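## Task

Find the LC plug in the fourth column counting from the left, sixth block counting down, fourth hole counting down. It is not latched yet; press it inward until it clicks into its latch. Every other fibre carries traffic, so none may be pulled out or released from its latch. No fibre may be bent sharply, including the one being pushed. The robot must stay upright and level: a fall or a lasting lean counts as failure.

## Robot and tools

ROBOT. TidyBot++: a mobile base 0.54 m long, 0.50 m wide and 0.38 m tall on four driven casters, carrying one seven-joint arm that ends in a two-finger gripper. The shoulder sits 0.12 m ahead of the base centre and 0.68 m off the floor. Segments: upper arm 0.42 m, forearm 0.31 m, wrist to hand point 0.31 m. The arm begins folded with the hand aimed down, poking up to 0.08 m past the base front. Two cameras: base_camera (644x364 pinhole) and wrist_camera (644x476 fisheye, aimed where the hand points).

FRAMES. All positions are metres. Base frame: origin on the floor below the base centre, x ahead, y to the left, z upward. hand_pose and hand_target are reported in it; the hand point lies midway between the finger pads, the hand's own z axis runs out along the fingers, and the fingers open and close along its y axis. The odometry frame equals the base frame as it was when the scene began; base_odometry gives x, y and heading (rad, left positive, -3.142 to 3.142) from wheel turns only, so slip reads as motion and drift of a few cm builds up. base_tilt is in degrees, positive when leaning forward or right.

move. One action per call, built from any mix of base, joints, target, plus optional speeds; everything starts together.
- base: an object with relative offsets measured along the base axes at the moment the command begins: translate_m (metres, forward +, -2 to 2), strafe_m (metres, left +, -2 to 2), rotate_rad (radians, counter-clockwise from above +, -6.3 to 6.3).
- joints: absolute angles by name, radians. joint_1_rad any angle (positive turns the arm clockwise seen from above, opposite to heading); joint_2_rad -2.249 to 2.249 (0 upper arm vertical, + leans forward); joint_3_rad any angle; joint_4_rad -2.579 to 2.579 (elbow, 0 straight); joint_5_rad any angle; joint_6_rad -2.099 to 2.099 (wrist); joint_7_rad any angle (hand roll). gripper_pos 0 (open, about 85 mm gap) to 1 (closed). Unlimited joints go the short way round, so send steps under half a turn.
- target: one flat list of seven numbers [x, y, z, qw, qx, qy, qz], an absolute hand pose in the base frame, metres then a unit quaternion. Alongside it, joints may hold only gripper_pos. The controller chooses joint angles itself and may swing the elbow, curve, or overshoot.
- speeds: caps for this action only; translate_m/strafe_m 0.05 to 0.5 m/s (give it under one key when combining them), rotate_rad 0.1 to 1.57 rad/s.
- cameras: list of base_camera, wrist_camera or all; [] returns none. blocking: true/omitted waits until everything rests; false returns in about half a second while motion continues, and later moves only override what they name.
An unknown key makes the call invalid; an out-of-range number gets it refused, and a refusal or an uncommanded stop cancels the reply's later move, wait and finished_scene calls.

wait(seconds 0 to 10, cameras): nothing new is commanded; returns state and images, early if moves settle. stop(cameras): brakes all running motions; braked parts may keep pressing on what they touch. zoom_image(camera, region [x0,y0,x1,y1] pixels, at most 504x504): enlarges part of that camera's latest image. finished_scene(scene 1 or 2): ends the current scene irreversibly; the plug must stay latched without the robot.

RESULTS. "move" reads done or the worst status. base_status, joint_status, hand_status report done, moving, off_target (resting short, may still push), contact_stop or time_out (uncommanded stops), not_followed (targets withheld). "joint command not followed" with "cause:" flags a predicted self-collision; "pose unreachable" a withheld target. hand_status done means within 10 mm and 2 degrees; most hand moves finish within about 3 cm. To correct, add (wanted position minus hand_pose) to the last target's xyz; to hold still, resend hand_target. joint_positions gives angles; motor_effort gives percent of maximum torque with the action's peak in brackets; Motor temperatures follow joint order. on_its_own lists uncommanded activity; "pictures" names the image order. ARM HIT, torque_fault, MOTOR HOT (60 °C), OVER-TEMPERATURE FAULT and limit_stop_at_motor_heat mark trouble; a torque fault freezes the arm for 10 s.

CAUTIONS. The arm neither slows for nor avoids obstacles and keeps pushing when blocked, with effort rising the farther the target lies; use small steps and watch motor_effort and the wrist camera when seating the plug. Nothing stops the arm from striking the base. Avoid hand poses aimed forward low and near the base. Catching the arm on something above about 0.6 m while driving or turning, sideways swings while stretched out, or shoving on a raised hand can tilt or topple the robot; retract the arm or back off to recover. Never tug neighbouring cables or bend fibres tightly, avoid slams and strong squeezes or twisting loads on the gripper, and keep the arm from staying stretched or straining, which heats the motors. hand_pose can be off by a centimetre or two; trust the images.

Each tool is called after "Request:" by a JSON object that holds its "fn" and its "kwargs", one argument or row to a line.

## Session

Request:
{"fn": "move", "kwargs": {

}}

Scene clock: 0.00 s.
Motor temperatures (°C): [31 25 27 29 34 38 42]
base_odometry: x=+0.000 y=+0.000 heading=+0.000
base_tilt: forward=-0.2 right=+0.4
base_status: not commanded
joint_positions: joint_1_rad=+0.040 joint_2_rad=-0.336 joint_3_rad=+3.191 joint_4_rad=-2.522 joint_5_rad=+0.043 joint_6_rad=-0.855 joint_7_rad=+1.602 gripper_pos=+0.000
joint_status: not commanded
motor_effort: joint_1_rad=+0 joint_2_rad=-2 joint_3_rad=+0 joint_4_rad=+15 joint_5_rad=-1 joint_6_rad=+1 joint_7_rad=+0
hand_pose: x=+0.2675 y=-0.0202 z=+0.5881 quat_wxyz=(+0.012, +0.999, -0.014, +0.049) (m; base frame)
hand_target: x=+0.2681 y=-0.0202 z=+0.5884 quat_wxyz=(+0.012, +0.999, -0.014, +0.050) (m; base frame)
hand_status: not commanded
pictures: base_camera, wrist_camera

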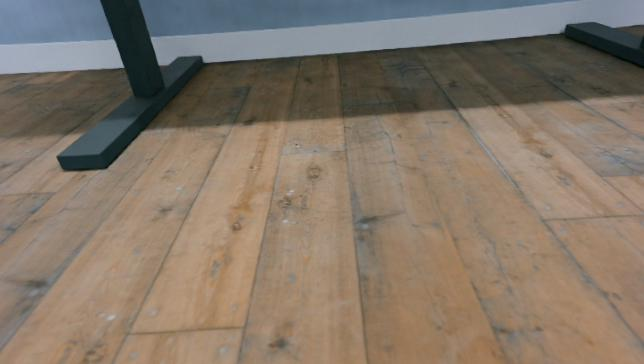

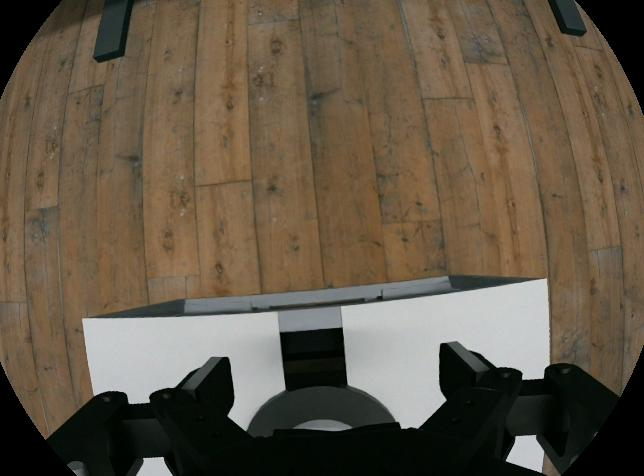

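Request:
{"fn": "move", "kwargs": {
  "joints": {"joint_1_rad":0,"joint_3_rad":3.14,"joint_5_rad":0,"joint_6_rad":0.6,"joint_7_rad":1.57}
}}

Scene clock: 3.00 s.
Motor temperatures (°C): [31 25 27 29 34 38 42]
move: done
base_odometry: x=+0.000 y=+0.000 heading=+0.000
base_tilt: forward=-0.2 right=+0.4
base_status: not commanded
joint_positions: joint_1_rad=+0.014 joint_2_rad=-0.336 joint_3_rad=+3.152 joint_4_rad=-2.522 joint_5_rad=+0.043 joint_6_rad=+0.556 joint_7_rad=+1.602 gripper_pos=+0.000
joint_status: all done
motor_effort: joint_1_rad=-1(2) joint_2_rad=-7(7) joint_3_rad=+1(2) joint_4_rad=+20(20) joint_5_rad=+0(1) joint_6_rad=+9(9) joint_7_rad=+1(2)
hand_pose: x=+0.5477 y=-0.0025 z=+0.8792 quat_wxyz=(+0.022, +0.727, +0.023, +0.685) (m; base frame)
hand_target: x=+0.5483 y=+0.0021 z=+0.8936 quat_wxyz=(-0.001, +0.712, +0.000, +0.702) (m; base frame)
hand_status: not commanded
pictures: base_camera, wrist_camera

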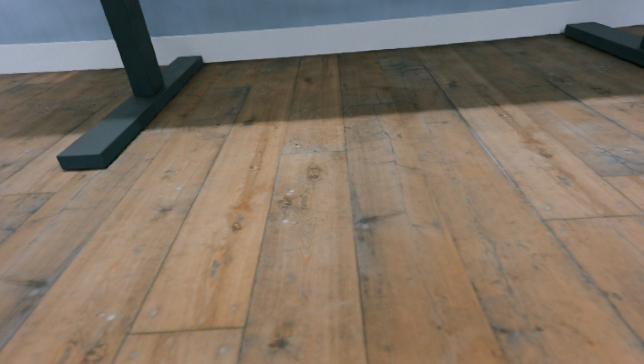

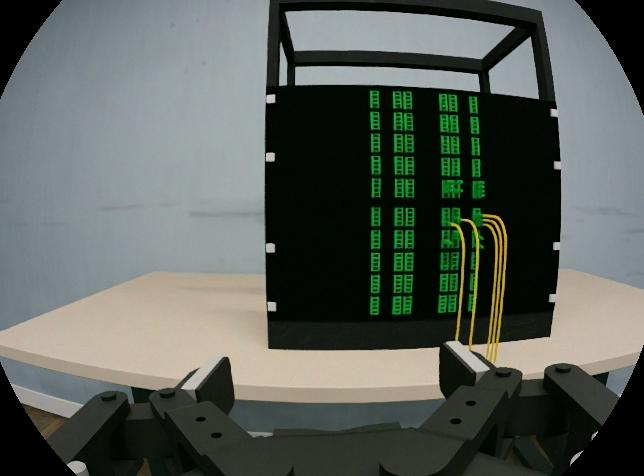

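Request:
{"fn": "zoom_image", "kwargs": {
  "camera": "wrist_camera",
  "region": [350, 80, 530, 350]
}}

Request:
{"fn": "zoom_image", "kwargs": {
  "camera": "wrist_camera",
  "region": [430, 170, 530, 270]
}}

Scaled by 1.867.

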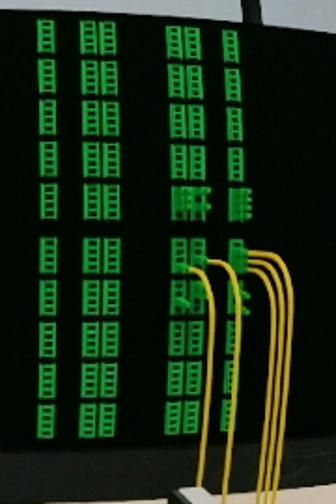

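Scaled by 5.040.

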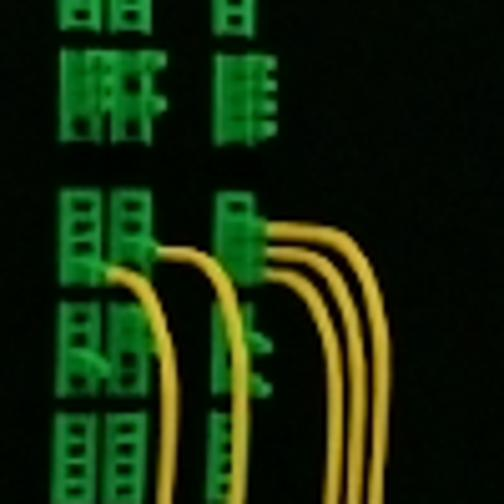

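Request:
{"fn": "move", "kwargs": {
  "base": {"rotate_rad":-0.11},
  "cameras": []
}}

Request:
{"fn": "move", "kwargs": {
  "base": {"strafe_m":-0.09,"translate_m":0.08}
}}

Request:
{"fn": "zoom_image", "kwargs": {
  "camera": "wrist_camera",
  "region": [270, 150, 400, 280]
}}

Scene clock: 8.57 s.
Motor temperatures (°C): [31 25 27 29 34 38 42]
move: done
base_odometry: x=+0.000 y=+0.000 heading=-0.109
base_tilt: forward=-0.2 right=+0.4
base_status: done
joint_positions: joint_1_rad=+0.010 joint_2_rad=-0.336 joint_3_rad=+3.146 joint_4_rad=-2.522 joint_5_rad=+0.043 joint_6_rad=+0.557 joint_7_rad=+1.602 gripper_pos=+0.000
joint_status: not commanded
motor_effort: joint_1_rad=-1(2) joint_2_rad=-7(7) joint_3_rad=+1(2) joint_4_rad=+20(20) joint_5_rad=+0(1) joint_6_rad=+9(9) joint_7_rad=-1(1)
hand_pose: x=+0.5477 y=+0.0019 z=+0.8794 quat_wxyz=(+0.020, +0.727, +0.027, +0.686) (m; base frame)
hand_target: x=+0.5483 y=+0.0021 z=+0.8936 quat_wxyz=(-0.001, +0.712, +0.000, +0.702) (m; base frame)
hand_status: not commanded
pictures: none
No camera images: "cameras" was empty.

Scene clock: 9.80 s.
Motor temperatures (°C): [31 25 27 29 34 38 42]
move: done
base_odometry: x=+0.070 y=-0.099 heading=-0.110
base_tilt: forward=-0.2 right=+0.3
base_status: done
joint_positions: joint_1_rad=+0.010 joint_2_rad=-0.336 joint_3_rad=+3.145 joint_4_rad=-2.522 joint_5_rad=+0.043 joint_6_rad=+0.558 joint_7_rad=+1.602 gripper_pos=+0.000
joint_status: not commanded
motor_effort: joint_1_rad=+0(2) joint_2_rad=-7(9) joint_3_rad=+0(3) joint_4_rad=+20(21) joint_5_rad=+0(1) joint_6_rad=+9(10) joint_7_rad=+0(1)
hand_pose: x=+0.5477 y=+0.0027 z=+0.8799 quat_wxyz=(+0.019, +0.726, +0.028, +0.686) (m; base frame)
hand_target: x=+0.5483 y=+0.0021 z=+0.8936 quat_wxyz=(-0.001, +0.712, +0.000, +0.702) (m; base frame)
hand_status: not commanded
pictures: base_camera, wrist_camera

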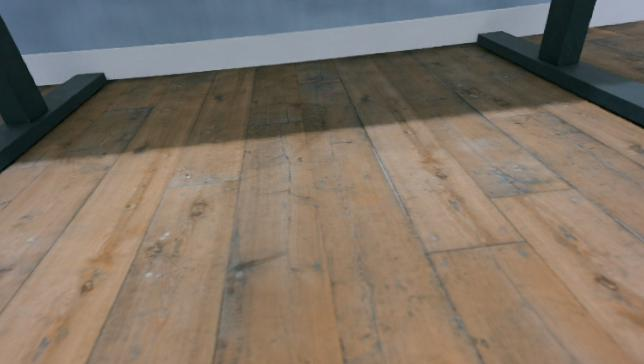

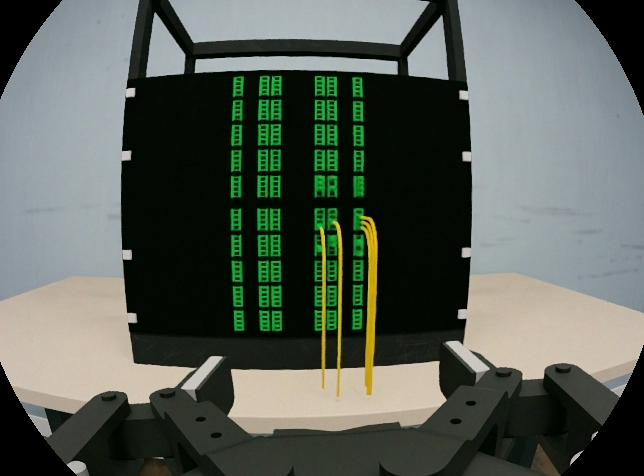

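Scaled by 3.877.

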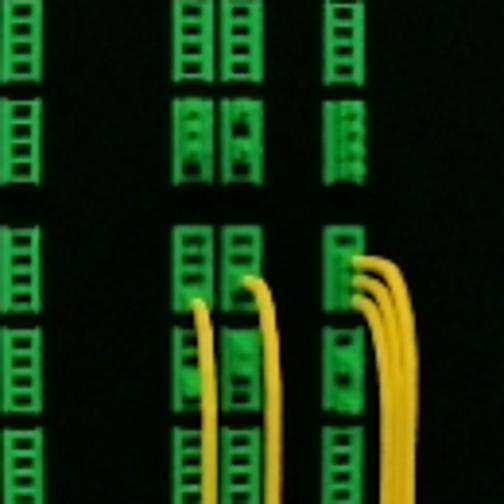

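Request:
{"fn": "move", "kwargs": {
  "base": {"translate_m":0.18},
  "joints": {"joint_6_rad":0.65,"joint_5_rad":-0.04,"joint_7_rad":1.54}
}}

Request:
{"fn": "zoom_image", "kwargs": {
  "camera": "wrist_camera",
  "region": [240, 180, 440, 330]
}}

Scene clock: 14.00 s.
Motor temperatures (°C): [31 25 27 29 34 38 42]
move: done
base_odometry: x=+0.249 y=-0.119 heading=-0.111
base_tilt: forward=-0.1 right=+0.4
base_status: done
joint_positions: joint_1_rad=+0.010 joint_2_rad=-0.335 joint_3_rad=+3.145 joint_4_rad=-2.522 joint_5_rad=+0.013 joint_6_rad=+0.617 joint_7_rad=+1.575 gripper_pos=+0.000
joint_status: all done
motor_effort: joint_1_rad=-1(2) joint_2_rad=-6(10) joint_3_rad=+1(2) joint_4_rad=+20(22) joint_5_rad=+0(1) joint_6_rad=+9(11) joint_7_rad=-1(1)
hand_pose: x=+0.5484 y=-0.0021 z=+0.8977 quat_wxyz=(+0.007, +0.707, +0.003, +0.707) (m; base frame)
hand_target: x=+0.5481 y=-0.0054 z=+0.9091 quat_wxyz=(-0.014, +0.694, -0.030, +0.720) (m; base frame)
hand_status: not commanded
pictures: base_camera, wrist_camera

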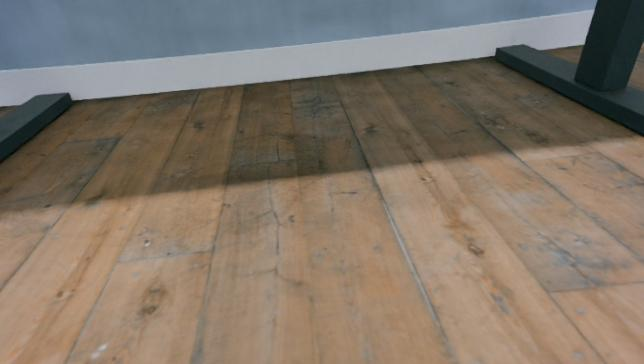

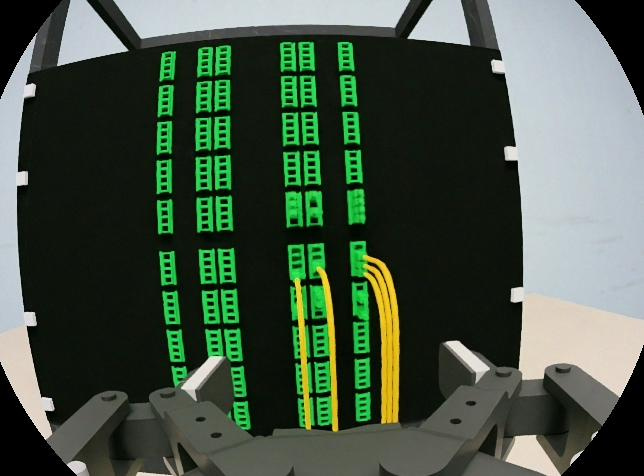

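Scaled by 2.520.

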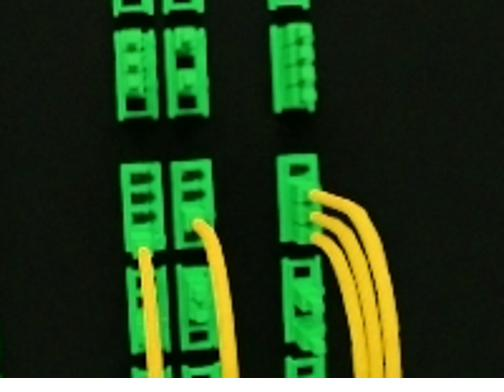

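Request:
{"fn": "move", "kwargs": {
  "base": {"translate_m":0.05,"strafe_m":0.02},
  "joints": {"gripper_pos":1.0,"joint_6_rad":0.65}
}}

Request:
{"fn": "zoom_image", "kwargs": {
  "camera": "wrist_camera",
  "region": [250, 220, 410, 340]
}}

Scene clock: 16.67 s.
Motor temperatures (°C): [31 25 27 29 34 38 42]
move: done
base_odometry: x=+0.301 y=-0.104 heading=-0.111
base_tilt: forward=-0.2 right=+0.4
base_status: done
joint_positions: joint_1_rad=+0.010 joint_2_rad=-0.335 joint_3_rad=+3.145 joint_4_rad=-2.522 joint_5_rad=+0.013 joint_6_rad=+0.617 joint_7_rad=+1.575 gripper_pos=+0.999
joint_status: all done
motor_effort: joint_1_rad=+0(1) joint_2_rad=-7(10) joint_3_rad=+0(1) joint_4_rad=+20(21) joint_5_rad=+0(1) joint_6_rad=+9(9) joint_7_rad=+0(1)
hand_pose: x=+0.5485 y=-0.0021 z=+0.8975 quat_wxyz=(+0.007, +0.707, +0.003, +0.707) (m; base frame)
hand_target: x=+0.5481 y=-0.0054 z=+0.9091 quat_wxyz=(-0.014, +0.694, -0.030, +0.720) (m; base frame)
hand_status: not commanded
pictures: base_camera, wrist_camera

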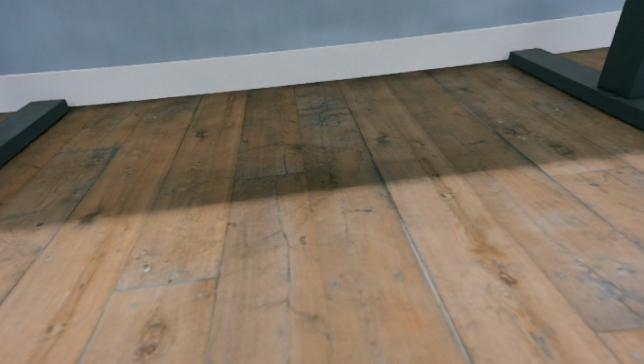

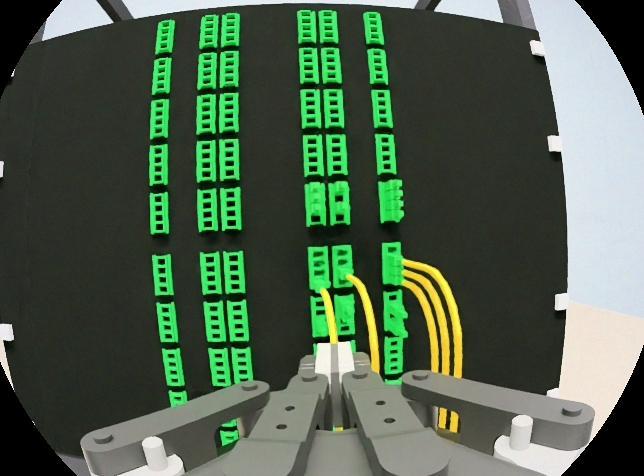

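Scaled by 3.150.

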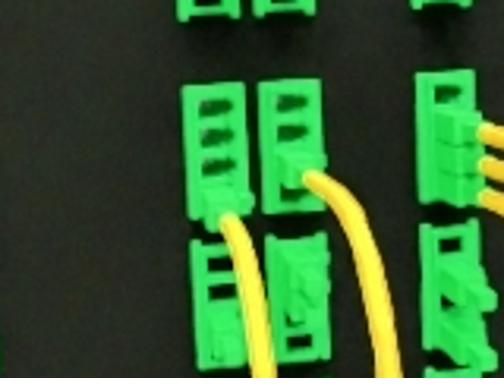

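Request:
{"fn": "move", "kwargs": {
  "joints": {"joint_2_rad":-0.433,"joint_4_rad":-2.354,"joint_6_rad":0.385},
  "cameras": ["wrist_camera"]
}}

Request:
{"fn": "zoom_image", "kwargs": {
  "camera": "wrist_camera",
  "region": [250, 250, 410, 390]
}}

Scene clock: 22.03 s.
Motor temperatures (°C): [31 25 27 29 34 38 42]
move: done
base_odometry: x=+0.301 y=-0.104 heading=-0.111
base_tilt: forward=-0.2 right=+0.4
base_status: not commanded
joint_positions: joint_1_rad=+0.010 joint_2_rad=-0.419 joint_3_rad=+3.145 joint_4_rad=-2.379 joint_5_rad=+0.013 joint_6_rad=+0.435 joint_7_rad=+1.575 gripper_pos=+0.999
joint_status: all done
motor_effort: joint_1_rad=+0(1) joint_2_rad=-6(8) joint_3_rad=+1(1) joint_4_rad=+22(23) joint_5_rad=+0(1) joint_6_rad=+9(10) joint_7_rad=+0(1)
hand_pose: x=+0.5496 y=-0.0029 z=+0.9611 quat_wxyz=(+0.008, +0.691, +0.003, +0.723) (m; base frame)
hand_target: x=+0.5488 y=-0.0025 z=+0.9666 quat_wxyz=(-0.019, +0.694, -0.028, +0.719) (m; base frame)
hand_status: not commanded
pictures: wrist_camera

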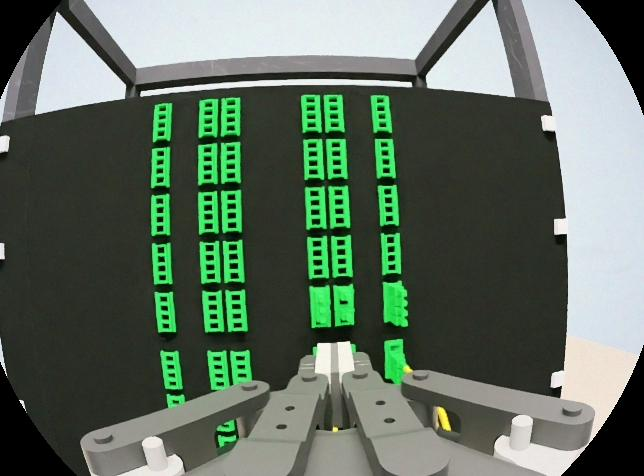

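Scaled by 3.150.

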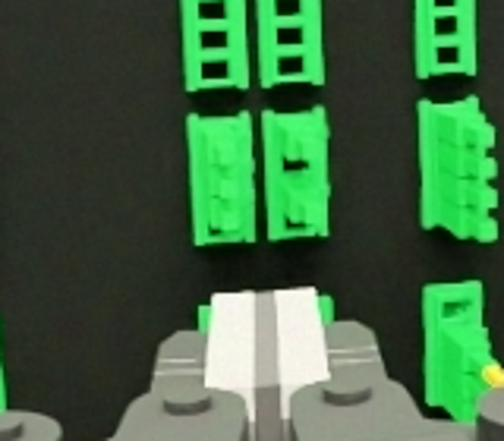

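Request:
{"fn": "move", "kwargs": {
  "base": {"strafe_m":0.006},
  "joints": {"joint_2_rad":-0.396,"joint_4_rad":-2.434,"joint_6_rad":0.5,"gripper_pos":0.935},
  "cameras": ["wrist_camera"]
}}

Request:
{"fn": "zoom_image", "kwargs": {
  "camera": "wrist_camera",
  "region": [250, 250, 410, 390]
}}

Scene clock: 32.63 s.
Motor temperatures (°C): [31 25 27 29 34 38 42]
move: done
base_odometry: x=+0.302 y=-0.098 heading=-0.111
base_tilt: forward=-0.1 right=+0.4
base_status: done
joint_positions: joint_1_rad=+0.010 joint_2_rad=-0.413 joint_3_rad=+3.144 joint_4_rad=-2.421 joint_5_rad=+0.013 joint_6_rad=+0.475 joint_7_rad=+1.575 gripper_pos=+0.935
joint_status: all done
motor_effort: joint_1_rad=+0(1) joint_2_rad=-6(7) joint_3_rad=+1(2) joint_4_rad=+22(23) joint_5_rad=+0(1) joint_6_rad=+9(10) joint_7_rad=+0(1)
hand_pose: x=+0.5460 y=-0.0022 z=+0.9455 quat_wxyz=(+0.008, +0.694, +0.003, +0.720) (m; base frame)
hand_target: x=+0.5484 y=-0.0038 z=+0.9385 quat_wxyz=(-0.017, +0.695, -0.029, +0.718) (m; base frame)
hand_status: not commanded
pictures: wrist_camera

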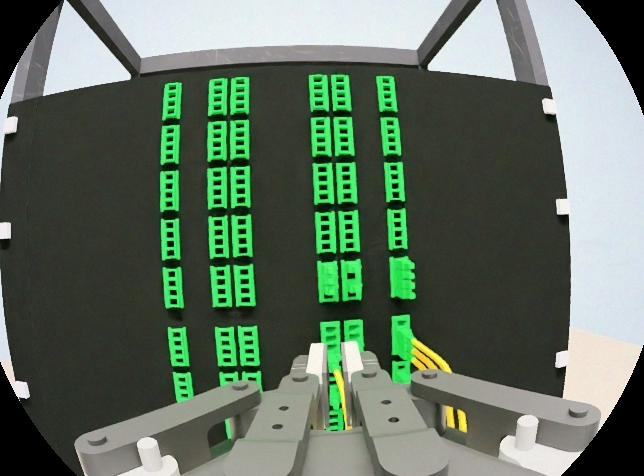

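Scaled by 3.150.

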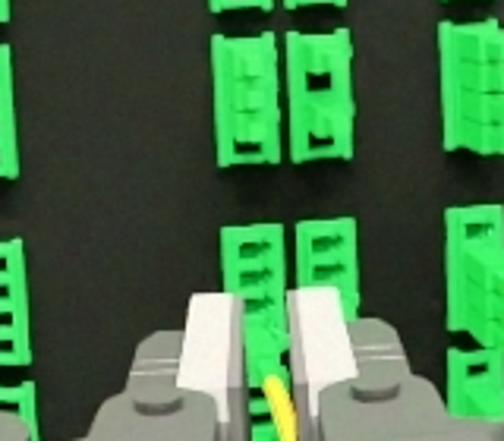

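Request:
{"fn": "move", "kwargs": {
  "joints": {"joint_2_rad":-0.379,"joint_4_rad":-2.447,"joint_6_rad":0.492},
  "cameras": ["wrist_camera"]
}}

Request:
{"fn": "zoom_image", "kwargs": {
  "camera": "wrist_camera",
  "region": [250, 250, 410, 390]
}}

Scene clock: 34.93 s.
Motor temperatures (°C): [31 25 27 29 34 38 42]
move: done
base_odometry: x=+0.302 y=-0.098 heading=-0.111
base_tilt: forward=-0.2 right=+0.3
base_status: not commanded
joint_positions: joint_1_rad=+0.010 joint_2_rad=-0.399 joint_3_rad=+3.144 joint_4_rad=-2.429 joint_5_rad=+0.013 joint_6_rad=+0.475 joint_7_rad=+1.575 gripper_pos=+0.935
joint_status: all done
motor_effort: joint_1_rad=+0(1) joint_2_rad=-6(7) joint_3_rad=+0(1) joint_4_rad=+22(22) joint_5_rad=+0(1) joint_6_rad=+9(10) joint_7_rad=+0(1)
hand_pose: x=+0.5486 y=-0.0022 z=+0.9348 quat_wxyz=(+0.007, +0.702, +0.003, +0.712) (m; base frame)
hand_target: x=+0.5509 y=-0.0038 z=+0.9211 quat_wxyz=(-0.017, +0.708, -0.029, +0.705) (m; base frame)
hand_status: not commanded
pictures: wrist_camera

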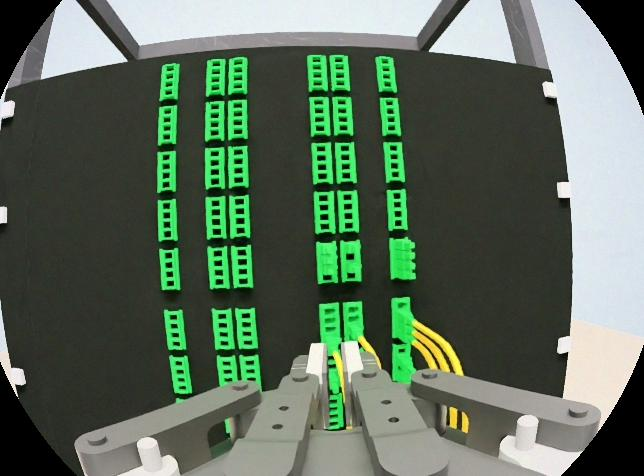

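Scaled by 3.150.

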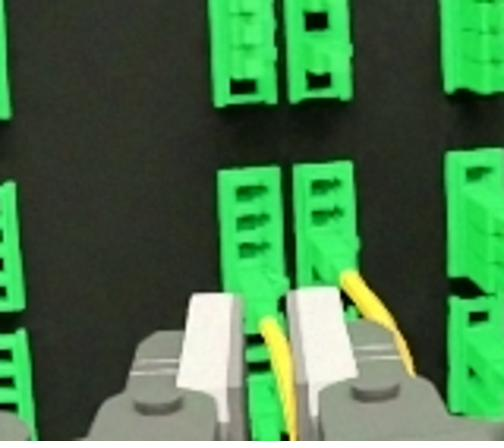

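Request:
{"fn": "move", "kwargs": {
  "base": {"translate_m":0.04,"strafe_m":-0.003},
  "joints": {"joint_2_rad":-0.370,"joint_4_rad":-2.455},
  "speeds": {"translate_m":0.1},
  "cameras": ["wrist_camera"]
}}

Request:
{"fn": "zoom_image", "kwargs": {
  "camera": "wrist_camera",
  "region": [250, 270, 410, 410]
}}

Scene clock: 38.87 s.
Motor temperatures (°C): [31 25 27 29 34 38 42]
move: done
base_odometry: x=+0.342 y=-0.106 heading=-0.111
base_tilt: forward=-0.2 right=+0.3
base_status: done
joint_positions: joint_1_rad=+0.010 joint_2_rad=-0.385 joint_3_rad=+3.144 joint_4_rad=-2.438 joint_5_rad=+0.013 joint_6_rad=+0.475 joint_7_rad=+1.575 gripper_pos=+0.935
joint_status: all done
motor_effort: joint_1_rad=+0(2) joint_2_rad=-6(8) joint_3_rad=+0(1) joint_4_rad=+21(22) joint_5_rad=+0(1) joint_6_rad=+9(10) joint_7_rad=+0(1)
hand_pose: x=+0.5507 y=-0.0022 z=+0.9239 quat_wxyz=(+0.007, +0.710, +0.003, +0.705) (m; base frame)
hand_target: x=+0.5517 y=-0.0038 z=+0.9125 quat_wxyz=(-0.017, +0.714, -0.029, +0.699) (m; base frame)
hand_status: not commanded
pictures: wrist_camera

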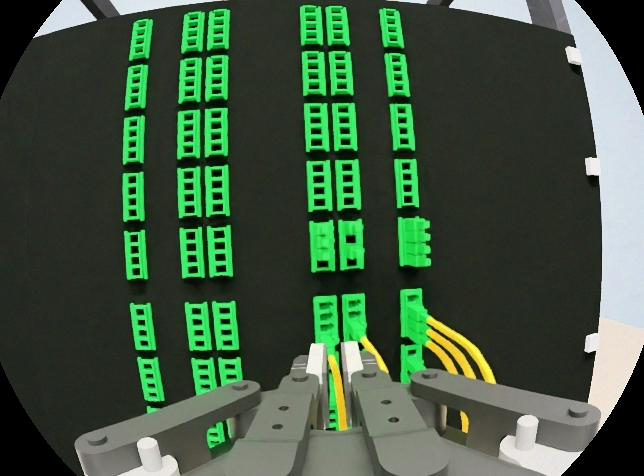

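Scaled by 3.150.

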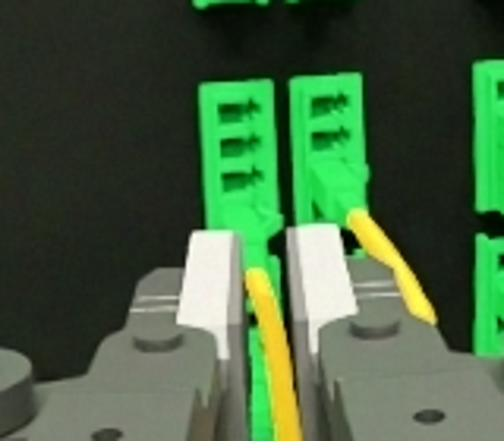

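Request:
{"fn": "move", "kwargs": {
  "base": {"translate_m":0.02},
  "joints": {"gripper_pos":0.962},
  "speeds": {"translate_m":0.05},
  "cameras": ["wrist_camera"]
}}

Request:
{"fn": "zoom_image", "kwargs": {
  "camera": "wrist_camera",
  "region": [270, 280, 400, 400]
}}

Scene clock: 43.10 s.
Motor temperatures (°C): [31 25 27 29 34 38 42]
move: done
base_odometry: x=+0.362 y=-0.108 heading=-0.111
base_tilt: forward=-0.2 right=+0.4
base_status: done
joint_positions: joint_1_rad=+0.008 joint_2_rad=-0.387 joint_3_rad=+3.143 joint_4_rad=-2.441 joint_5_rad=+0.013 joint_6_rad=+0.475 joint_7_rad=+1.575 gripper_pos=+0.962
joint_status: all done
motor_effort: joint_1_rad=+0(1) joint_2_rad=-2(7) joint_3_rad=+1(2) joint_4_rad=+22(23) joint_5_rad=+0(1) joint_6_rad=+8(9) joint_7_rad=+0(1)
hand_pose: x=+0.5498 y=-0.0005 z=+0.9228 quat_wxyz=(+0.006, +0.710, +0.005, +0.704) (m; base frame)
hand_target: x=+0.5517 y=-0.0038 z=+0.9125 quat_wxyz=(-0.017, +0.714, -0.029, +0.699) (m; base frame)
hand_status: not commanded
pictures: wrist_camera

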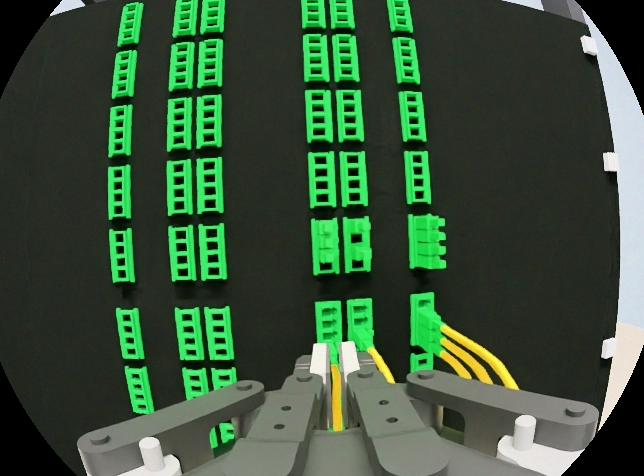

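Scaled by 3.877.

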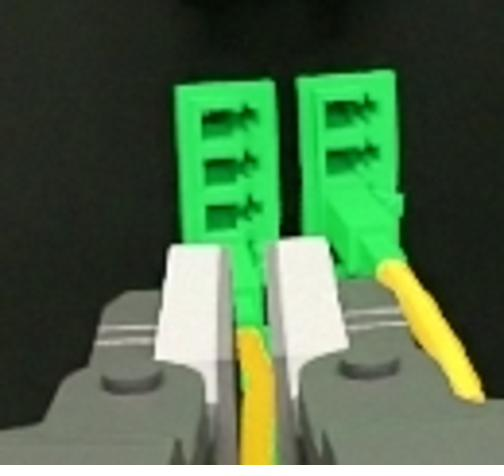

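Request:
{"fn": "move", "kwargs": {
  "base": {"translate_m":0.007},
  "speeds": {"translate_m":0.05},
  "cameras": ["wrist_camera"]
}}

Request:
{"fn": "zoom_image", "kwargs": {
  "camera": "wrist_camera",
  "region": [270, 280, 400, 400]
}}

Scene clock: 44.80 s.
Motor temperatures (°C): [31 25 27 29 34 38 42]
move: done
base_odometry: x=+0.369 y=-0.109 heading=-0.111
base_tilt: forward=-0.1 right=+0.4
base_status: done
joint_positions: joint_1_rad=+0.007 joint_2_rad=-0.392 joint_3_rad=+3.142 joint_4_rad=-2.447 joint_5_rad=+0.013 joint_6_rad=+0.475 joint_7_rad=+1.575 gripper_pos=+0.962
joint_status: not commanded
motor_effort: joint_1_rad=+1(1) joint_2_rad=-1(2) joint_3_rad=+1(2) joint_4_rad=+21(24) joint_5_rad=-1(1) joint_6_rad=+7(9) joint_7_rad=+0(1)
hand_pose: x=+0.5477 y=-0.0002 z=+0.9217 quat_wxyz=(+0.006, +0.710, +0.005, +0.704) (m; base frame)
hand_target: x=+0.5517 y=-0.0038 z=+0.9125 quat_wxyz=(-0.017, +0.714, -0.029, +0.699) (m; base frame)
hand_status: not commanded
pictures: wrist_camera

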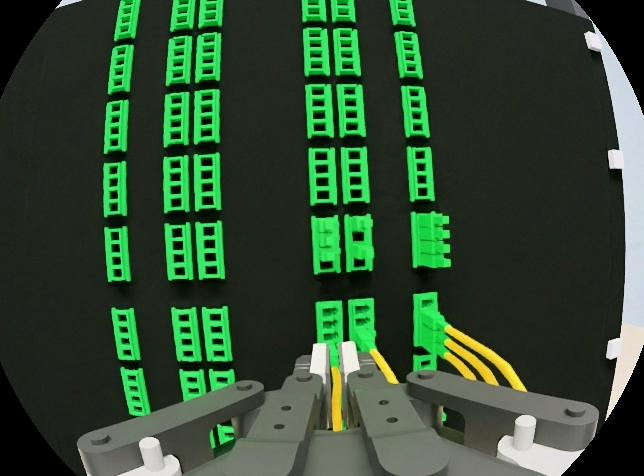

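Scaled by 3.877.

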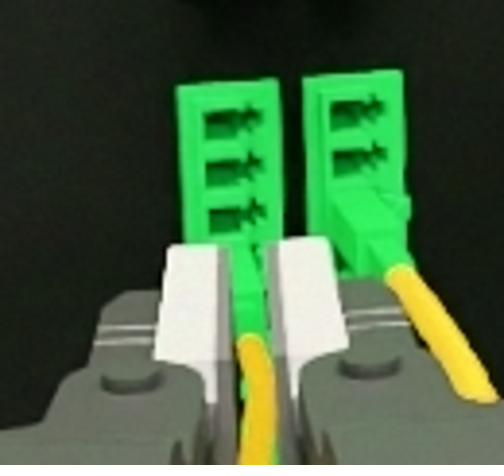

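Request:
{"fn": "move", "kwargs": {
  "base": {"translate_m":0.008},
  "speeds": {"translate_m":0.05},
  "cameras": ["wrist_camera"]
}}

Request:
{"fn": "zoom_image", "kwargs": {
  "camera": "wrist_camera",
  "region": [270, 280, 400, 400]
}}

Scene clock: 46.30 s.
Motor temperatures (°C): [31 25 27 29 34 38 42]
move: done
base_odometry: x=+0.377 y=-0.110 heading=-0.111
base_tilt: forward=-0.2 right=+0.4
base_status: done
joint_positions: joint_1_rad=+0.007 joint_2_rad=-0.407 joint_3_rad=+3.142 joint_4_rad=-2.459 joint_5_rad=+0.013 joint_6_rad=+0.475 joint_7_rad=+1.575 gripper_pos=+0.961
joint_status: not commanded
motor_effort: joint_1_rad=+0(1) joint_2_rad=+3(5) joint_3_rad=+2(2) joint_4_rad=+23(26) joint_5_rad=-1(1) joint_6_rad=+8(9) joint_7_rad=+0(1)
hand_pose: x=+0.5423 y=+0.0000 z=+0.9211 quat_wxyz=(+0.006, +0.709, +0.005, +0.705) (m; base frame)
hand_target: x=+0.5517 y=-0.0038 z=+0.9125 quat_wxyz=(-0.017, +0.714, -0.029, +0.699) (m; base frame)
hand_status: not commanded
pictures: wrist_camera

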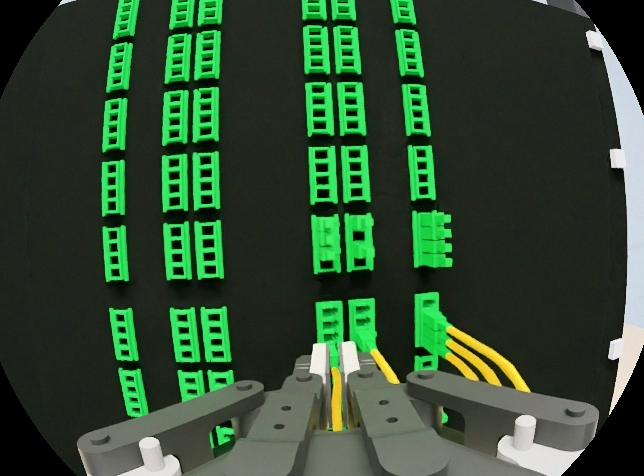

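Scaled by 3.877.

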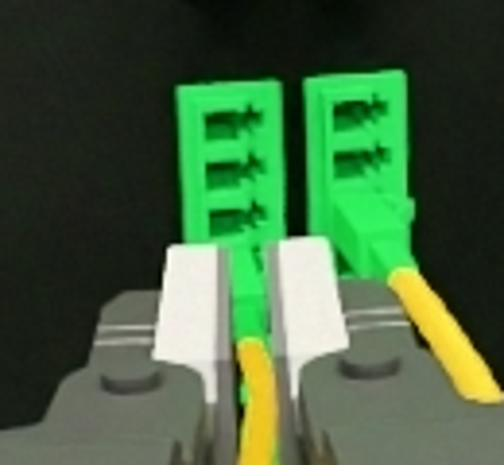

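Request:
{"fn": "move", "kwargs": {
  "base": {"translate_m":0.01},
  "speeds": {"translate_m":0.05},
  "cameras": ["wrist_camera"]
}}

Request:
{"fn": "zoom_image", "kwargs": {
  "camera": "wrist_camera",
  "region": [270, 280, 400, 400]
}}

Scene clock: 48.23 s.
Motor temperatures (°C): [31 25 27 29 34 38 42]
move: done
base_odometry: x=+0.386 y=-0.111 heading=-0.111
base_tilt: forward=-0.2 right=+0.4
base_status: done
joint_positions: joint_1_rad=+0.007 joint_2_rad=-0.428 joint_3_rad=+3.142 joint_4_rad=-2.475 joint_5_rad=+0.013 joint_6_rad=+0.476 joint_7_rad=+1.575 gripper_pos=+0.961
joint_status: not commanded
motor_effort: joint_1_rad=+0(1) joint_2_rad=+8(10) joint_3_rad=+1(2) joint_4_rad=+25(28) joint_5_rad=+0(1) joint_6_rad=+7(9) joint_7_rad=+0(1)
hand_pose: x=+0.5351 y=+0.0002 z=+0.9205 quat_wxyz=(+0.006, +0.707, +0.005, +0.707) (m; base frame)
hand_target: x=+0.5517 y=-0.0038 z=+0.9125 quat_wxyz=(-0.017, +0.714, -0.029, +0.699) (m; base frame)
hand_status: not commanded
pictures: wrist_camera

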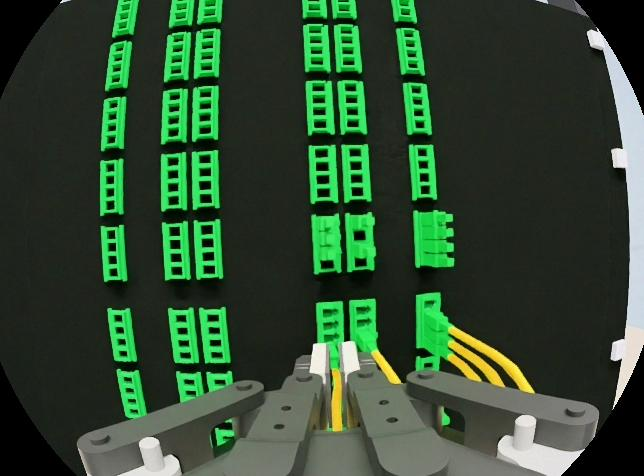

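Scaled by 3.877.

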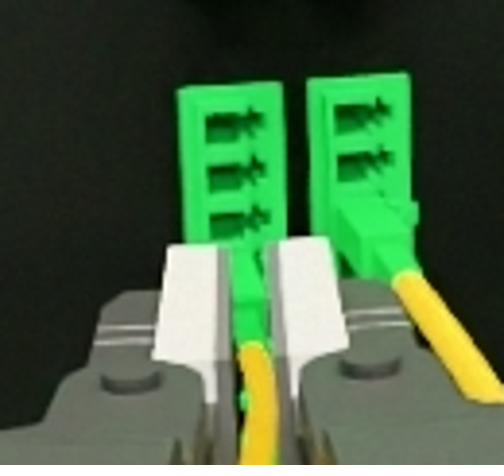

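Request:
{"fn": "move", "kwargs": {
  "base": {"translate_m":0.012},
  "speeds": {"translate_m":0.05},
  "cameras": ["wrist_camera"]
}}

Request:
{"fn": "zoom_image", "kwargs": {
  "camera": "wrist_camera",
  "region": [270, 280, 400, 400]
}}

Scene clock: 49.80 s.
Motor temperatures (°C): [31 25 27 30 34 38 42]
move: done
base_odometry: x=+0.398 y=-0.112 heading=-0.110
base_tilt: forward=-0.2 right=+0.3
base_status: done
joint_positions: joint_1_rad=+0.007 joint_2_rad=-0.459 joint_3_rad=+3.142 joint_4_rad=-2.497 joint_5_rad=+0.013 joint_6_rad=+0.476 joint_7_rad=+1.575 gripper_pos=+0.961
joint_status: not commanded
motor_effort: joint_1_rad=+0(1) joint_2_rad=+16(19) joint_3_rad=+1(2) joint_4_rad=+30(33) joint_5_rad=+0(1) joint_6_rad=+8(9) joint_7_rad=+0(1)
hand_pose: x=+0.5245 y=+0.0003 z=+0.9202 quat_wxyz=(+0.006, +0.704, +0.005, +0.710) (m; base frame)
hand_target: x=+0.5517 y=-0.0038 z=+0.9125 quat_wxyz=(-0.017, +0.714, -0.029, +0.699) (m; base frame)
hand_status: not commanded
pictures: wrist_camera

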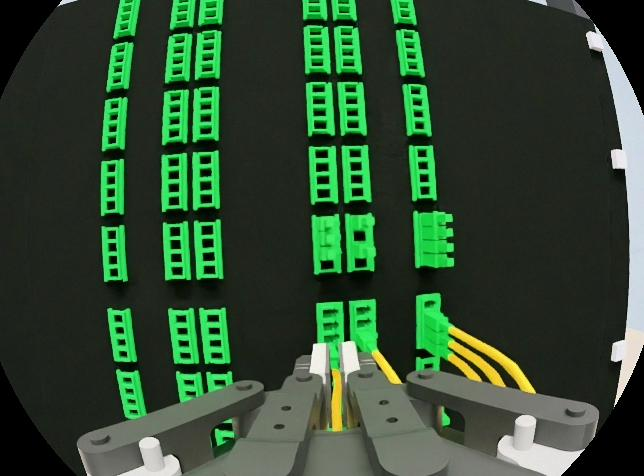

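Scaled by 3.877.

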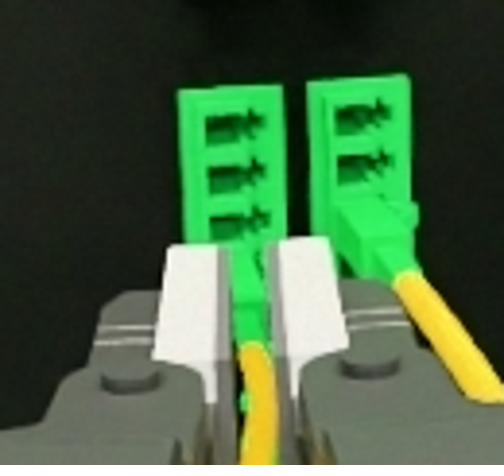

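Request:
{"fn": "move", "kwargs": {
  "base": {"translate_m":-0.09},
  "speeds": {"translate_m":0.2},
  "cameras": ["wrist_camera"]
}}

Request:
{"fn": "move", "kwargs": {
  "joints": {"joint_2_rad":-0.335,"joint_4_rad":-2.54,"joint_6_rad":0.65},
  "cameras": ["wrist_camera"]
}}

Request:
{"fn": "zoom_image", "kwargs": {
  "camera": "wrist_camera",
  "region": [270, 220, 400, 340]
}}

Scene clock: 52.17 s.
Motor temperatures (°C): [31 25 27 30 34 38 42]
move: done
base_odometry: x=+0.308 y=-0.102 heading=-0.110
base_tilt: forward=-0.2 right=+0.4
base_status: done
joint_positions: joint_1_rad=+0.006 joint_2_rad=-0.372 joint_3_rad=+3.143 joint_4_rad=-2.458 joint_5_rad=+0.013 joint_6_rad=+0.479 joint_7_rad=+1.575 gripper_pos=+0.962
joint_status: not commanded
motor_effort: joint_1_rad=-2(3) joint_2_rad=-7(16) joint_3_rad=+1(2) joint_4_rad=+21(30) joint_5_rad=+0(1) joint_6_rad=+9(10) joint_7_rad=-1(1)
hand_pose: x=+0.5508 y=+0.0000 z=+0.9075 quat_wxyz=(+0.006, +0.720, +0.005, +0.694) (m; base frame)
hand_target: x=+0.5517 y=-0.0038 z=+0.9125 quat_wxyz=(-0.017, +0.714, -0.029, +0.699) (m; base frame)
hand_status: not commanded
pictures: wrist_camera

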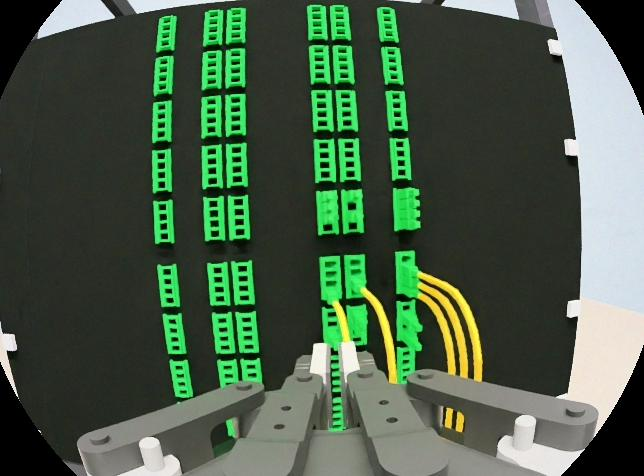

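Scene clock: 53.30 s.
Motor temperatures (°C): [31 25 27 30 34 38 42]
move: done
base_odometry: x=+0.308 y=-0.102 heading=-0.110
base_tilt: forward=-0.2 right=+0.4
base_status: not commanded
joint_positions: joint_1_rad=+0.006 joint_2_rad=-0.356 joint_3_rad=+3.143 joint_4_rad=-2.523 joint_5_rad=+0.013 joint_6_rad=+0.608 joint_7_rad=+1.575 gripper_pos=+0.962
joint_status: all done
motor_effort: joint_1_rad=-1(2) joint_2_rad=-6(7) joint_3_rad=+1(1) joint_4_rad=+20(22) joint_5_rad=+0(1) joint_6_rad=+9(10) joint_7_rad=+0(1)
hand_pose: x=+0.5437 y=+0.0005 z=+0.9029 quat_wxyz=(+0.005, +0.703, +0.005, +0.711) (m; base frame)
hand_target: x=+0.5451 y=-0.0054 z=+0.8977 quat_wxyz=(-0.014, +0.701, -0.030, +0.712) (m; base frame)
hand_status: not commanded
pictures: wrist_camera

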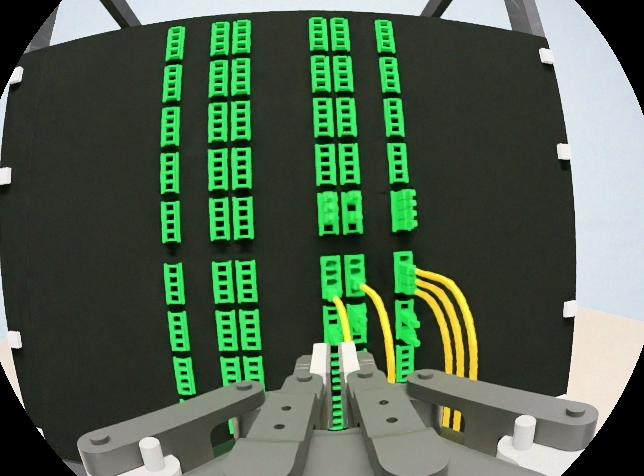

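Scaled by 3.877.

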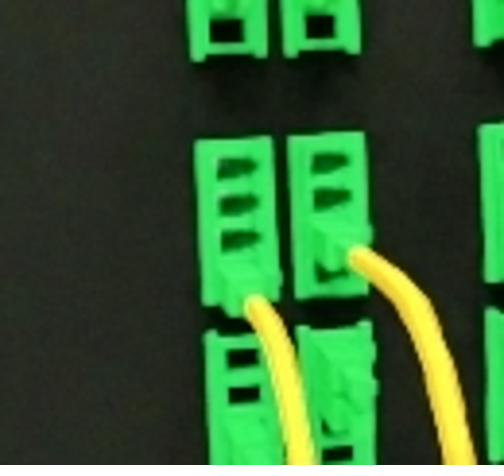

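Request:
{"fn": "move", "kwargs": {
  "base": {"strafe_m":0.335,"translate_m":-0.03},
  "cameras": []
}}

Request:
{"fn": "move", "kwargs": {
  "joints": {"joint_1_rad":0.7},
  "cameras": []
}}

Request:
{"fn": "move", "kwargs": {
  "base": {"translate_m":0.12},
  "speeds": {"translate_m":0.2},
  "cameras": ["wrist_camera"]
}}

Request:
{"fn": "zoom_image", "kwargs": {
  "camera": "wrist_camera",
  "region": [240, 230, 400, 350]
}}

Scene clock: 58.50 s.
Motor temperatures (°C): [31 25 27 30 34 38 42]
move: done
base_odometry: x=+0.315 y=+0.234 heading=-0.111
base_tilt: forward=-0.2 right=+0.4
base_status: done
joint_positions: joint_1_rad=+0.006 joint_2_rad=-0.354 joint_3_rad=+3.140 joint_4_rad=-2.524 joint_5_rad=+0.013 joint_6_rad=+0.609 joint_7_rad=+1.575 gripper_pos=+0.962
joint_status: not commanded
motor_effort: joint_1_rad=+0(2) joint_2_rad=-6(8) joint_3_rad=+0(2) joint_4_rad=+20(21) joint_5_rad=+0(1) joint_6_rad=+9(9) joint_7_rad=+0(1)
hand_pose: x=+0.5441 y=+0.0017 z=+0.9024 quat_wxyz=(+0.005, +0.703, +0.006, +0.711) (m; base frame)
hand_target: x=+0.5451 y=-0.0054 z=+0.8977 quat_wxyz=(-0.014, +0.701, -0.030, +0.712) (m; base frame)
hand_status: not commanded
pictures: none
No camera images: "cameras" was empty.

Scene clock: 60.47 s.
Motor temperatures (°C): [31 25 27 30 34 38 42]
move: done
base_odometry: x=+0.315 y=+0.234 heading=-0.111
base_tilt: forward=-0.2 right=+0.4
base_status: not commanded
joint_positions: joint_1_rad=+0.686 joint_2_rad=-0.354 joint_3_rad=+3.140 joint_4_rad=-2.524 joint_5_rad=+0.013 joint_6_rad=+0.609 joint_7_rad=+1.575 gripper_pos=+0.962
joint_status: all done
motor_effort: joint_1_rad=-1(2) joint_2_rad=-6(7) joint_3_rad=+1(2) joint_4_rad=+20(21) joint_5_rad=+0(1) joint_6_rad=+9(9) joint_7_rad=+0(1)
hand_pose: x=+0.4508 y=-0.2658 z=+0.9024 quat_wxyz=(+0.241, +0.665, -0.228, +0.669) (m; base frame)
hand_target: x=+0.4414 y=-0.2786 z=+0.8977 quat_wxyz=(+0.231, +0.648, -0.268, +0.674) (m; base frame)
hand_status: not commanded
pictures: none
No camera images: "cameras" was empty.

Scene clock: 61.83 s.
Motor temperatures (°C): [31 25 27 30 34 38 42]
move: done
base_odometry: x=+0.435 y=+0.221 heading=-0.111
base_tilt: forward=-0.2 right=+0.4
base_status: done
joint_positions: joint_1_rad=+0.687 joint_2_rad=-0.351 joint_3_rad=+3.140 joint_4_rad=-2.524 joint_5_rad=+0.013 joint_6_rad=+0.610 joint_7_rad=+1.575 gripper_pos=+0.962
joint_status: not commanded
motor_effort: joint_1_rad=+0(1) joint_2_rad=-6(8) joint_3_rad=+0(1) joint_4_rad=+20(21) joint_5_rad=+0(1) joint_6_rad=+9(9) joint_7_rad=+0(1)
hand_pose: x=+0.4510 y=-0.2665 z=+0.9014 quat_wxyz=(+0.241, +0.666, -0.229, +0.668) (m; base frame)
hand_target: x=+0.4414 y=-0.2786 z=+0.8977 quat_wxyz=(+0.231, +0.648, -0.268, +0.674) (m; base frame)
hand_status: not commanded
pictures: wrist_camera

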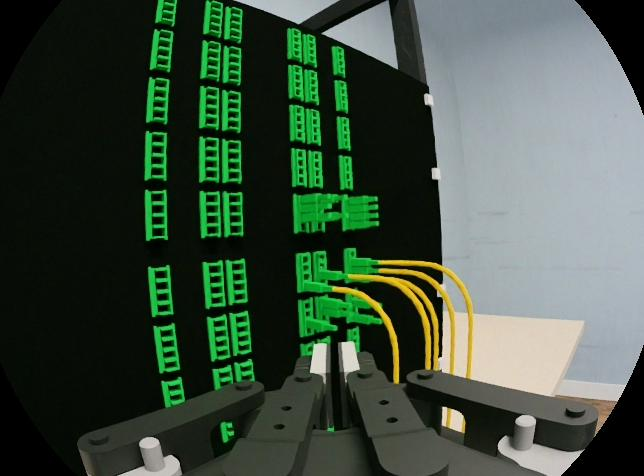

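Scaled by 3.150.

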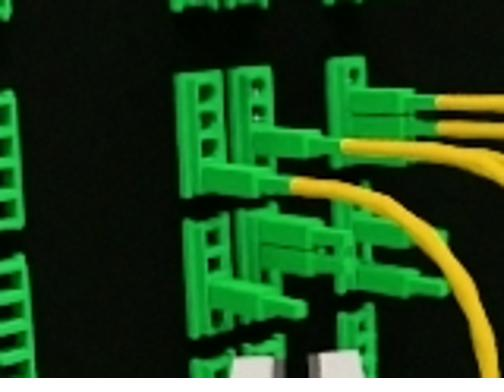

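Request:
{"fn": "zoom_image", "kwargs": {
  "camera": "wrist_camera",
  "region": [290, 240, 370, 300]
}}

Scaled by 6.300.

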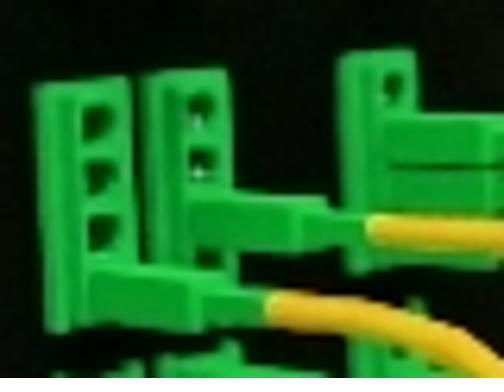

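Request:
{"fn": "finished_scene", "kwargs": {
  "scene": 1
}}

The scene is finished: the task was done.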